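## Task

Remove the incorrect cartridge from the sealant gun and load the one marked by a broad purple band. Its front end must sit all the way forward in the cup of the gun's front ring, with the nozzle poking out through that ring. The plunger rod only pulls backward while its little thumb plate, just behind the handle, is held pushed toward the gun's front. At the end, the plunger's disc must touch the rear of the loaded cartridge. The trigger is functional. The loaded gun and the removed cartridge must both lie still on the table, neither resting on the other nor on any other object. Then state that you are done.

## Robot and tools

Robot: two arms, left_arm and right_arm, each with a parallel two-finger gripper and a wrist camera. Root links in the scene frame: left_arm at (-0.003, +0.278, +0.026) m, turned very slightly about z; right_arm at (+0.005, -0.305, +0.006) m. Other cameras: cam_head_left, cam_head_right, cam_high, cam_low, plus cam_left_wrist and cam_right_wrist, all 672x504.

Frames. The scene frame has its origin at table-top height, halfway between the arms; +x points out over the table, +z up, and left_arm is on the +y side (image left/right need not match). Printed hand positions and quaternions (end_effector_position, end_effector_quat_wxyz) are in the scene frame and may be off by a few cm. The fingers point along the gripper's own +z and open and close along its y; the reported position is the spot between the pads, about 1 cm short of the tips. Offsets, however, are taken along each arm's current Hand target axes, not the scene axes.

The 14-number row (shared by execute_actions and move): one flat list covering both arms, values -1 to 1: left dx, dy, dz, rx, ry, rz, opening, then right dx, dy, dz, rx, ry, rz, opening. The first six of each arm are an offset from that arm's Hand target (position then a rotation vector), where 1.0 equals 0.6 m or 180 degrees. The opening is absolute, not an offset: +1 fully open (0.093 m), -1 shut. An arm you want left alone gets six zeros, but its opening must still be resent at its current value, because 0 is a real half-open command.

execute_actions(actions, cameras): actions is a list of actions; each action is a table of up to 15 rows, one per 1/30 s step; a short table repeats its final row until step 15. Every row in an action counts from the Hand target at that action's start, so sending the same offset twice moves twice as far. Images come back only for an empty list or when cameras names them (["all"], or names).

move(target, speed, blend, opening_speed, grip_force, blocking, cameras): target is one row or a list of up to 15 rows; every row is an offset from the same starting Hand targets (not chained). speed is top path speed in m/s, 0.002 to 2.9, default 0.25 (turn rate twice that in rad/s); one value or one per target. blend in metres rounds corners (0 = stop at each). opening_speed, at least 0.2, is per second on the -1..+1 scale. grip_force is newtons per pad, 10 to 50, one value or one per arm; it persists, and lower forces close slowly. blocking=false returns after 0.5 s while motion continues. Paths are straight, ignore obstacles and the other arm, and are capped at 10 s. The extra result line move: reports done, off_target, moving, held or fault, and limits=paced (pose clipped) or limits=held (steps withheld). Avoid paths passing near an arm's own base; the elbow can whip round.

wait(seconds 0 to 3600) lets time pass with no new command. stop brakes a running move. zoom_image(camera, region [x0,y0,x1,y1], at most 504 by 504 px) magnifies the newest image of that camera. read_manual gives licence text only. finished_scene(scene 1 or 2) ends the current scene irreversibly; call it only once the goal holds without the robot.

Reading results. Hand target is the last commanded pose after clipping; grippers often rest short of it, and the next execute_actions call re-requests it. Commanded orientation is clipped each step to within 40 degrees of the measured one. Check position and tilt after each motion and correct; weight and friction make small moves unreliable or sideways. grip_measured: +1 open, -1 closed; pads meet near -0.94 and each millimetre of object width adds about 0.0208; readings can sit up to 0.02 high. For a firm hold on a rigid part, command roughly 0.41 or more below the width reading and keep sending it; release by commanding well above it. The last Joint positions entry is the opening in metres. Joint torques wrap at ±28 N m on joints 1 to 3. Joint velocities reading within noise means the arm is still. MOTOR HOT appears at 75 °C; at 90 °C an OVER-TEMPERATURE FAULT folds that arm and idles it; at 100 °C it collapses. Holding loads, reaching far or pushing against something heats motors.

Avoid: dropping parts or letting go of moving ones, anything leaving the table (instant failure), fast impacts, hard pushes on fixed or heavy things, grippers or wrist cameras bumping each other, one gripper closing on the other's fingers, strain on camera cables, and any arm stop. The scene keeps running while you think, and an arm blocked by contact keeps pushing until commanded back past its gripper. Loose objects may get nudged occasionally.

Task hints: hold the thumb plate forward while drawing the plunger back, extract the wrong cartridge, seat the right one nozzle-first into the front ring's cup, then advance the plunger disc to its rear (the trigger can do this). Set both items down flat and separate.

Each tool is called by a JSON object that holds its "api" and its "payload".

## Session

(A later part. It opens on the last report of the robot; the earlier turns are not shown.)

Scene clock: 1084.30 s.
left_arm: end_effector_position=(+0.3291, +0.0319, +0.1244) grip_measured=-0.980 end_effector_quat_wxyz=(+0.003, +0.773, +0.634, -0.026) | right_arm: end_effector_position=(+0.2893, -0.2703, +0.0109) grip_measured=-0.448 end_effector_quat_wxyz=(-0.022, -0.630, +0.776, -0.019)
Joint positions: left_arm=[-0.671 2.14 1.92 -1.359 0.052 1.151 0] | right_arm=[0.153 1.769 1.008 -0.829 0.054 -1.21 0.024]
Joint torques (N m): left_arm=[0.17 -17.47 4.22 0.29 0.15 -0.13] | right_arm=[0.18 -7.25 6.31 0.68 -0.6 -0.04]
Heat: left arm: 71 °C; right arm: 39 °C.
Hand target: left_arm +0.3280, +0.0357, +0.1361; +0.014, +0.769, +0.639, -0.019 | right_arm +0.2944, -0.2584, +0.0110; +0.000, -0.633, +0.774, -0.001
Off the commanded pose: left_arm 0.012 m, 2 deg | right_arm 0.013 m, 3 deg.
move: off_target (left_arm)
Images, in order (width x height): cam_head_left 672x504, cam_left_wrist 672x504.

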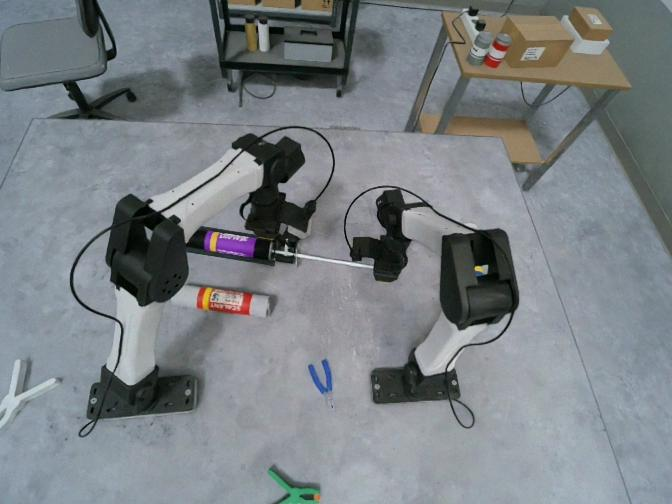

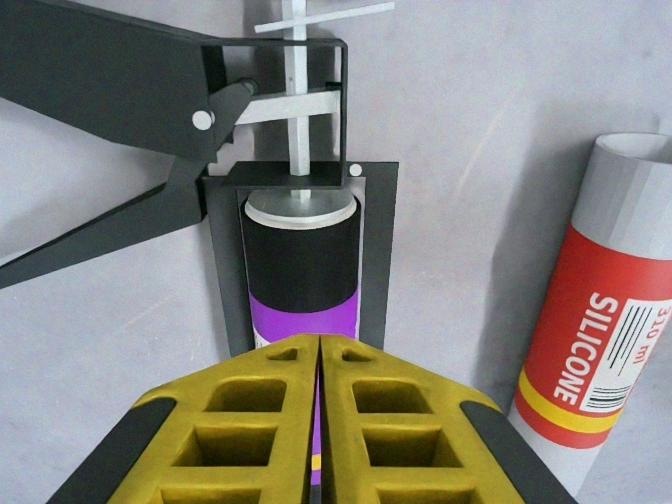

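{"api": "move", "payload": {"target": [[0.05,-0.13,0.02,0,0.02,0,-1,0,0,0.0,0,0,0,-0.7],[0.15,-0.16,0.1,0,0.02,0,-1,0,0,0.0,0,0,0,-0.7]], "speed": 0.2, "cameras": ["cam_high","cam_head_left","cam_low"]}}

{"api": "zoom_image", "payload": {"camera": "cam_head_left", "region": [250, 225, 310, 275]}}

{"api": "zoom_image", "payload": {"camera": "cam_high", "region": [310, 230, 380, 300]}}

{"api": "zoom_image", "payload": {"camera": "cam_low", "region": [250, 180, 410, 280]}}

Scene clock: 1095.23 s.
left_arm: end_effector_position=(+0.2496, +0.1373, +0.0684) grip_measured=-0.980 end_effector_quat_wxyz=(-0.016, +0.767, +0.642, +0.002) | right_arm: end_effector_position=(+0.2893, -0.2703, +0.0109) grip_measured=-0.448 end_effector_quat_wxyz=(-0.022, -0.630, +0.776, -0.019)
Joint positions: left_arm=[-0.571 1.722 1.119 -0.997 -0.015 1.231 0] | right_arm=[0.153 1.769 1.008 -0.829 0.054 -1.21 0.024]
Joint torques (N m): left_arm=[0.31 -11.48 3.93 0.32 0.14 0.11] | right_arm=[0.16 -7.27 6.28 0.68 -0.61 -0.04]
Heat: left arm: 72 °C; right arm: 39 °C.
Hand target: left_arm +0.2494, +0.1389, +0.0721; -0.006, +0.769, +0.639, +0.006 | right_arm +0.2944, -0.2584, +0.0110; +0.000, -0.633, +0.774, -0.001
Off the commanded pose: left_arm 0.004 m, 1 deg | right_arm 0.013 m, 3 deg.
move: done
Images, in order (width x height): cam_head_left 672x504, cam_high 672x504, cam_low 672x504.

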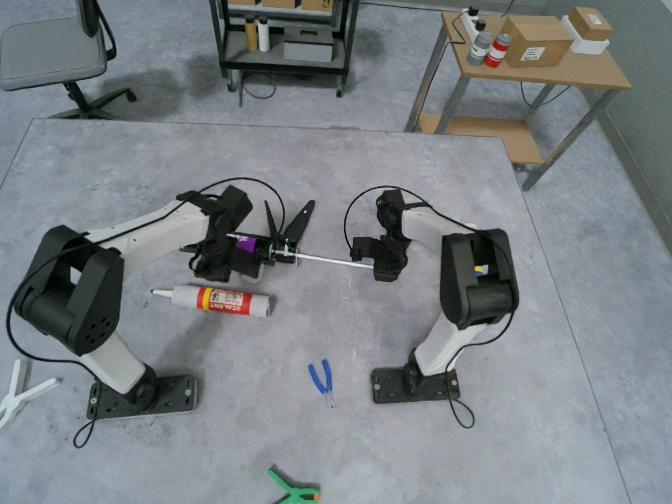

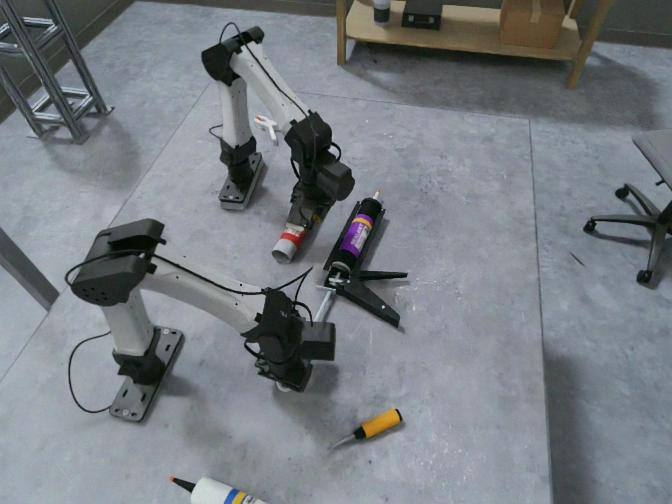

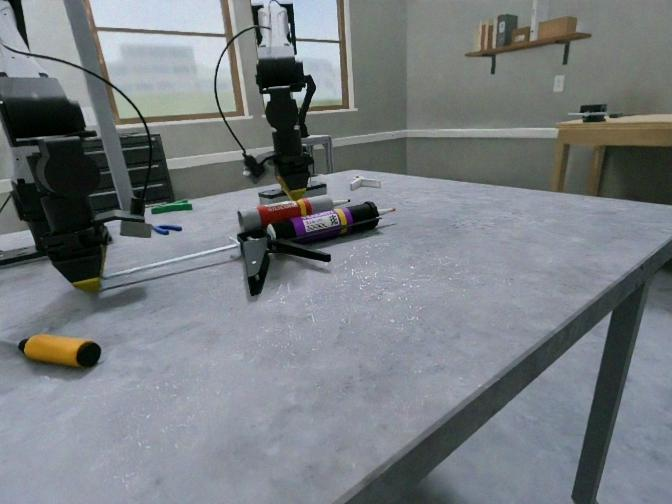

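Scaled by 8.400 from the camera's image (finer frame: 960x720).

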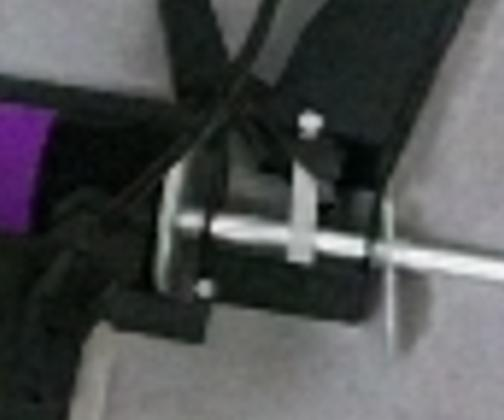

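Scaled by 7.200 from the camera's image (finer frame: 960x720).

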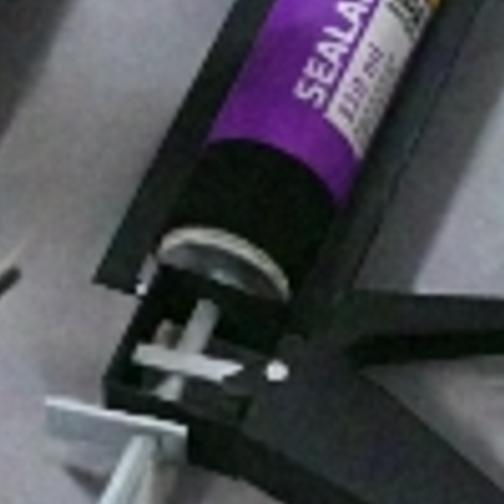

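Scaled by 3.150 from the camera's image (finer frame: 960x720).

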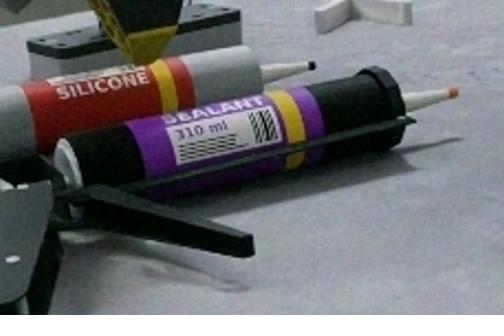

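{"api": "move", "payload": {"target": [[0,0,-0.14,0,0,0,-1,0,0,0.0,0,0,0,-0.7],[-0.02,0.3245,-0.11,0,-0.1,0,-1,0,0,0.0,0,0,0,-0.7],[-0.042,0.328,0.098,0,-0.111,0,-1,0,0,0.0,0,0,0,-0.7]], "speed": 0.22, "blend": 0.012, "cameras": ["cam_left_wrist"]}}

Scene clock: 1106.03 s.
left_arm: end_effector_position=(+0.4428, +0.0834, +0.0253) grip_measured=-0.980 end_effector_quat_wxyz=(+0.112, +0.755, +0.635, -0.119) | right_arm: end_effector_position=(+0.2893, -0.2703, +0.0109) grip_measured=-0.448 end_effector_quat_wxyz=(-0.022, -0.630, +0.776, -0.019)
Joint positions: left_arm=[-0.356 2.437 1.991 -1.061 0.322 1.432 0] | right_arm=[0.153 1.769 1.008 -0.829 0.054 -1.21 0.024]
Joint torques (N m): left_arm=[-0.68 -13.68 4.96 0.46 0.44 0.08] | right_arm=[0.16 -7.16 6.23 0.65 -0.61 -0.04]
Heat: left arm: 67 °C; right arm: 39 °C.
Hand target: left_arm +0.4384, +0.0791, +0.0127; +0.105, +0.758, +0.630, -0.128 | right_arm +0.2944, -0.2584, +0.0110; +0.000, -0.633, +0.774, -0.001
Off the commanded pose: left_arm 0.014 m, 2 deg | right_arm 0.013 m, 3 deg.
move: off_target (left_arm)

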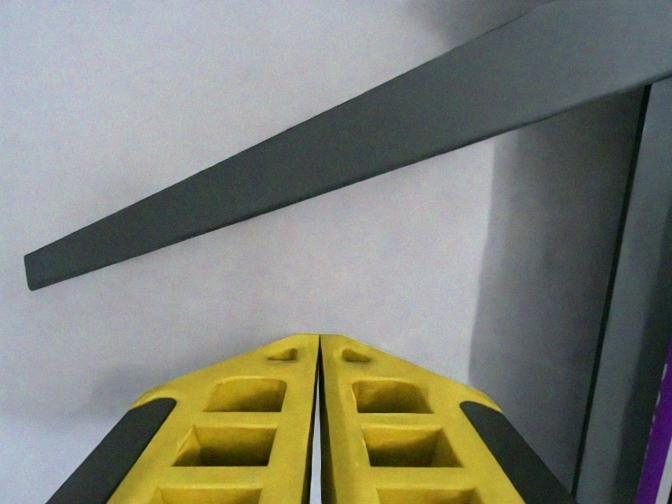

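{"api": "move", "payload": {"target": [[-0.17,0.0,0.058,0,0.0,0,-1,0,0,0.0,0,0,0,-0.7]], "speed": 0.07, "cameras": ["cam_left_wrist","cam_head_left"]}}

{"api": "zoom_image", "payload": {"camera": "cam_head_left", "region": [250, 225, 310, 275]}}

{"api": "move", "payload": {"target": [[-0.05,0.0,0.017,0,0.0,0,-1,0,0,0.0,0,0,0,-0.7]], "speed": 0.07, "cameras": ["cam_left_wrist","cam_head_left"]}}

{"api": "zoom_image", "payload": {"camera": "cam_head_left", "region": [250, 225, 310, 275]}}

Scene clock: 1114.07 s.
left_arm: end_effector_position=(+0.4344, +0.0327, +0.0259) grip_measured=-0.980 end_effector_quat_wxyz=(+0.073, +0.739, +0.666, -0.064) | right_arm: end_effector_position=(+0.2882, -0.2749, +0.0111) grip_measured=-0.448 end_effector_quat_wxyz=(-0.029, -0.627, +0.778, -0.024)
Joint positions: left_arm=[-0.508 2.484 2.103 -1.101 0.173 1.214 0] | right_arm=[0.147 1.769 1.008 -0.836 0.07 -1.209 0.024]
Joint torques (N m): left_arm=[-5.6 -11.82 7.51 0.83 1.5 0.01] | right_arm=[0.65 -7.24 6.26 0.69 -0.78 -0.06]
Heat: left arm: 67 °C; right arm: 39 °C.
Hand target: left_arm +0.4187, -0.0268, +0.0131; +0.105, +0.758, +0.630, -0.128 | right_arm +0.2944, -0.2584, +0.0110; +0.000, -0.633, +0.774, +0.000
Off the commanded pose: left_arm 0.063 m, 9 deg | right_arm 0.018 m, 4 deg.
move: off_target (left_arm)
Images, in order (width x height): cam_head_left 672x504, cam_left_wrist 672x504.

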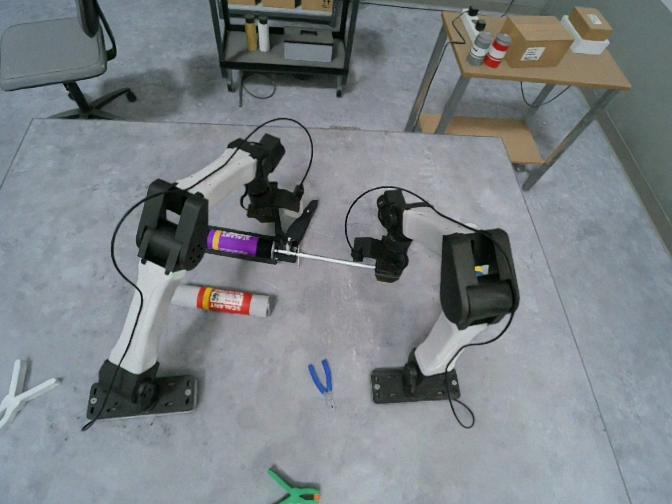

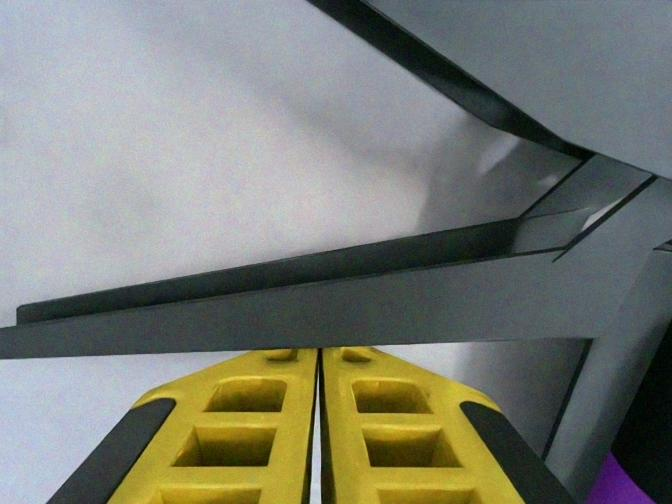

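Scaled by 8.400 from the camera's image (finer frame: 960x720).

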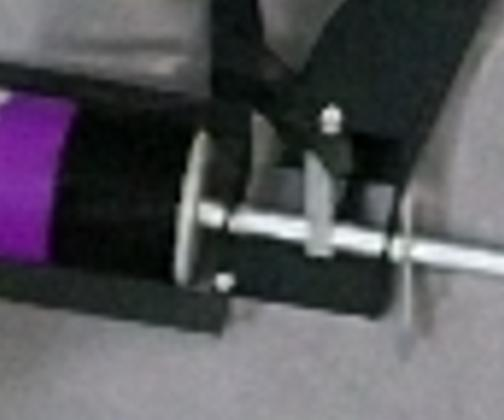

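Scene clock: 1115.10 s.
left_arm: end_effector_position=(+0.4356, +0.0196, +0.0263) grip_measured=-0.980 end_effector_quat_wxyz=(+0.062, +0.733, +0.676, -0.041) | right_arm: end_effector_position=(+0.2851, -0.2834, +0.0117) grip_measured=-0.448 end_effector_quat_wxyz=(-0.045, -0.622, +0.781, -0.034)
Joint positions: left_arm=[-0.548 2.523 2.182 -1.138 0.117 1.153 0] | right_arm=[0.138 1.769 1.008 -0.853 0.104 -1.205 0.024]
Joint torques (N m): left_arm=[-6.98 -12.19 7.68 0.94 1.84 0.03] | right_arm=[1.39 -7.43 6.24 0.82 -1.09 -0.15]
Heat: left arm: 67 °C; right arm: 39 °C.
Hand target: left_arm +0.4128, -0.0580, +0.0133; +0.105, +0.758, +0.631, -0.128 | right_arm +0.2944, -0.2584, +0.0110; +0.000, -0.633, +0.774, -0.001
Off the commanded pose: left_arm 0.082 m, 13 deg | right_arm 0.027 m, 7 deg.
move: off_target (left_arm)
Images, in order (width x height): cam_head_left 672x504, cam_left_wrist 672x504.

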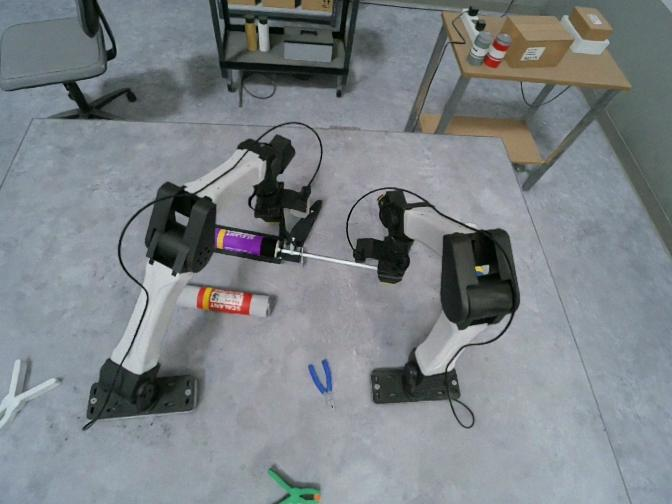

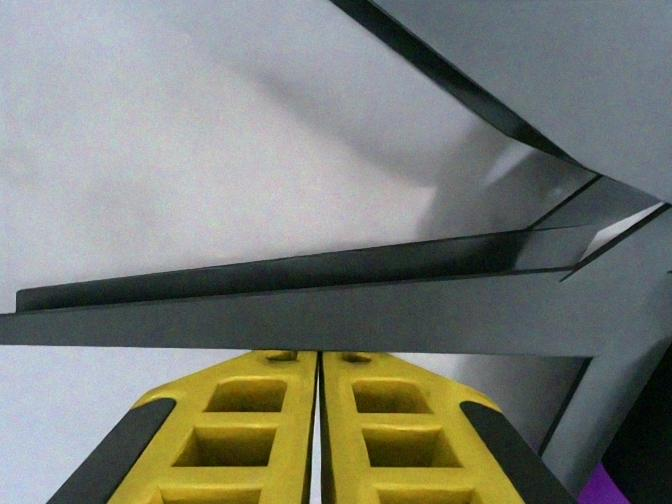

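Scaled by 8.400 from the camera's image (finer frame: 960x720).

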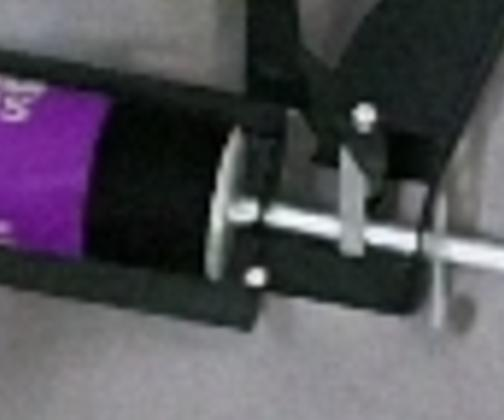

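{"api": "move", "payload": {"target": [[0.22,0.0,-0.08,0,0.0,0,-1,0.04,0,0.0,0,0,0,-0.7],[0.15,0.0,-0.27,0,0.09,0,-1,0.04,0,0.0,0,0,0,-0.7]], "speed": 0.12, "cameras": ["cam_head_left"]}}

{"api": "move", "payload": {"target": [[0.05,-0.3,0.0,0,0.02,0,-1,0,0,0.0,0,0,0,0],[0.05,-0.3,0.0,0,0.02,0,-1,0,0,0.0,0,0,0,0.4],[0.08,-0.3,0.0,0,0.02,0,-1,0,0,-0.2,0,0,0,0.4]], "speed": 0.15, "cameras": ["cam_head_left","cam_high","cam_low","cam_right_wrist","cam_left_wrist"]}}

Scene clock: 1127.07 s.
left_arm: end_effector_position=(+0.4390, +0.0784, +0.1343) grip_measured=-0.980 end_effector_quat_wxyz=(+0.041, +0.770, +0.637, -0.011) | right_arm: end_effector_position=(+0.2911, -0.2856, +0.0094) grip_measured=-0.448 end_effector_quat_wxyz=(-0.014, -0.628, +0.778, -0.010)
Joint positions: left_arm=[-0.458 2.48 2.541 -1.569 0.057 1.354 0] | right_arm=[0.087 1.768 1.001 -0.817 0.033 -1.272 0.024]
Joint torques (N m): left_arm=[-0.39 -15.92 6.3 0.29 0.14 -0.14] | right_arm=[-0.92 -9.55 4.3 0.63 -0.39 -0.2]
Heat: left arm: 67 °C; right arm: 38 °C.
Hand target: left_arm +0.4383, +0.0777, +0.1371; +0.015, +0.769, +0.639, -0.020 | right_arm +0.2896, -0.2819, +0.0110; +0.000, -0.633, +0.774, -0.001
Off the commanded pose: left_arm 0.003 m, 3 deg | right_arm 0.004 m, 2 deg.
joint sent to its limit (left arm) — joint 4 (wrist pitch), lower limit. The joint targets are off in orientation, not in position.
move: off_target (left_arm)

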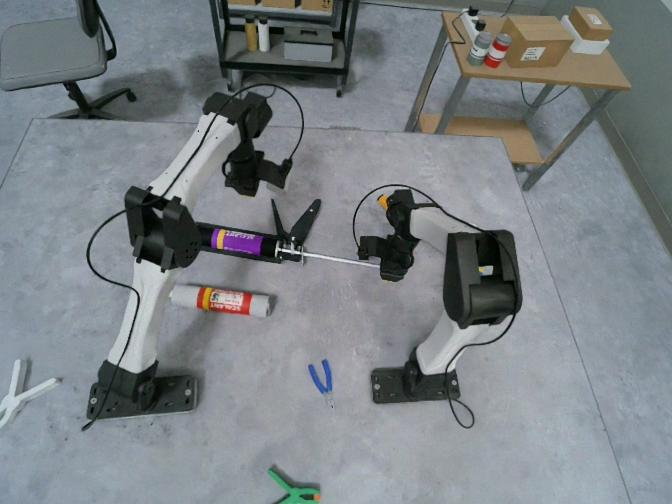

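Scene clock: 1131.23 s.
left_arm: end_effector_position=(+0.2707, +0.1542, +0.1308) grip_measured=-0.980 end_effector_quat_wxyz=(-0.013, +0.767, +0.641, -0.003) | right_arm: end_effector_position=(+0.2862, -0.2827, +0.1198) grip_measured=+0.399 end_effector_quat_wxyz=(-0.015, -0.630, +0.776, +0.002)
Joint positions: left_arm=[-0.482 1.706 1.356 -1.248 -0.006 1.322 0] | right_arm=[0.087 1.636 1.313 -1.274 0.013 -1.277 0.064]
Joint torques (N m): left_arm=[0.47 -11.84 4.14 0.31 0.1 0.13] | right_arm=[-1.03 -8.66 8.14 0.28 -0.22 -0.16]
Heat: left arm: 67 °C; right arm: 38 °C.
Hand target: left_arm +0.2701, +0.1577, +0.1349; -0.005, +0.769, +0.639, +0.005 | right_arm +0.2895, -0.2818, +0.1309; +0.000, -0.633, +0.774, +0.000
Off the commanded pose: left_arm 0.005 m, 1 deg | right_arm 0.012 m, 2 deg.
move: off_target (right_arm)
Images, in order (width x height): cam_head_left 672x504, cam_high 672x504, cam_low 672x504, cam_left_wrist 672x504, cam_right_wrist 672x504.

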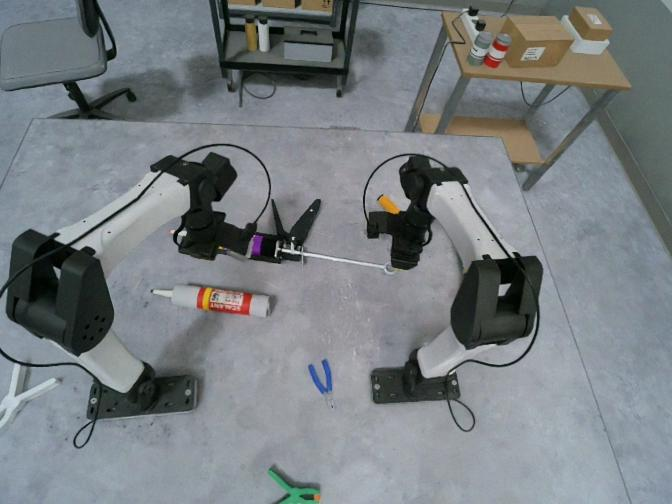

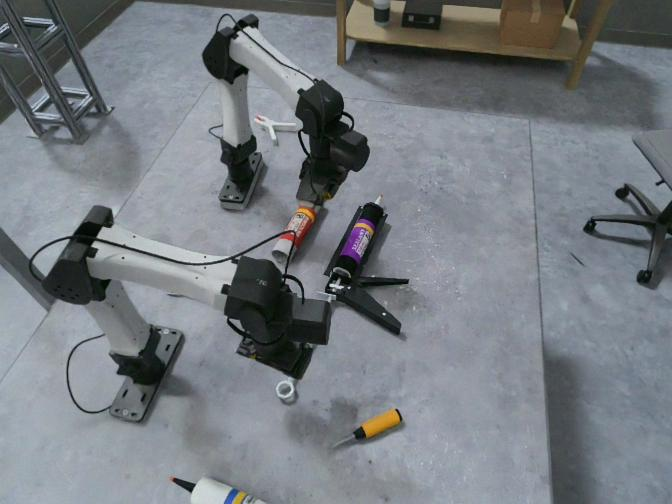

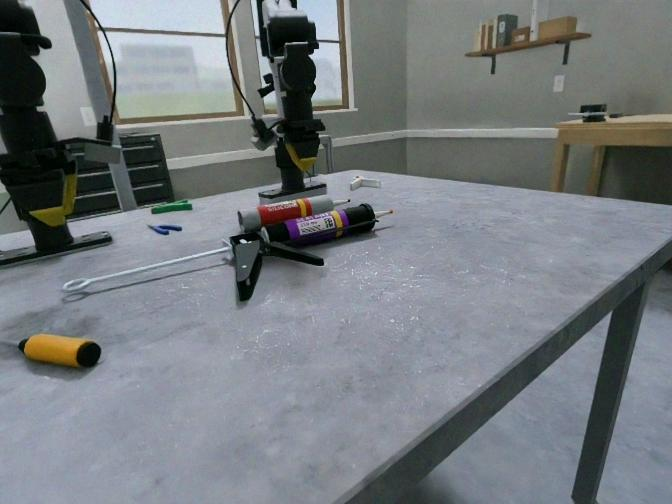

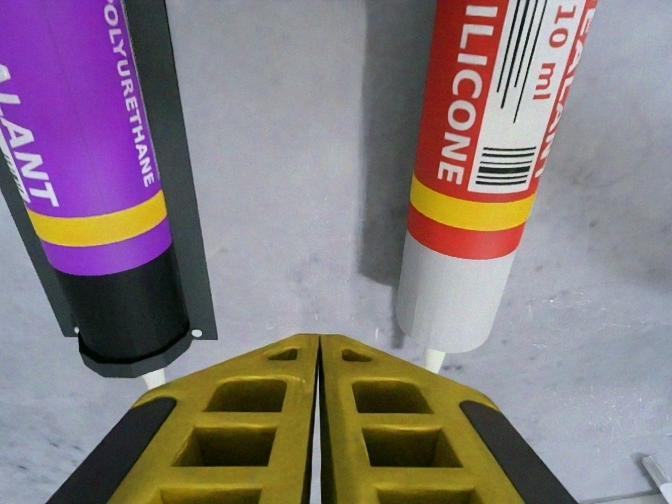

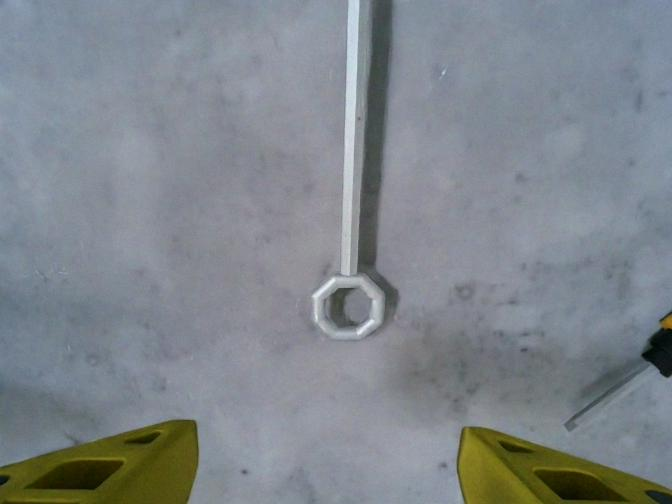

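{"api": "zoom_image", "payload": {"camera": "cam_high", "region": [310, 180, 420, 300]}}

{"api": "zoom_image", "payload": {"camera": "cam_head_left", "region": [240, 220, 320, 280]}}

{"api": "zoom_image", "payload": {"camera": "cam_low", "region": [220, 180, 410, 280]}}

Scaled by 4.200 from the camera's image (finer frame: 960x720).

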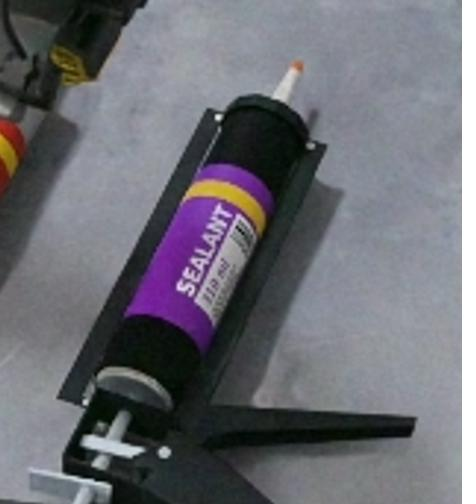

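Scaled by 6.300 from the camera's image (finer frame: 960x720).

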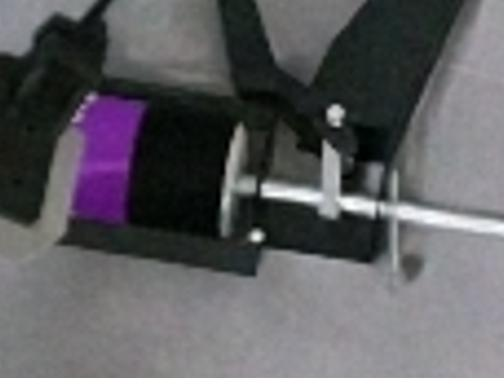

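Scaled by 2.653 from the camera's image (finer frame: 960x720).

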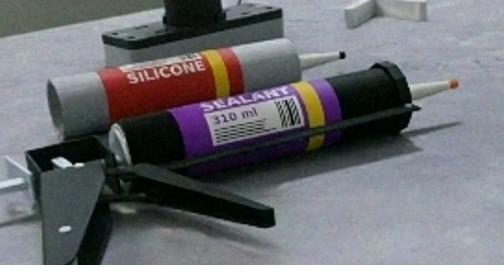

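{"api": "finished_scene", "payload": {"scene": 2}}

The scene is finished: the task was done.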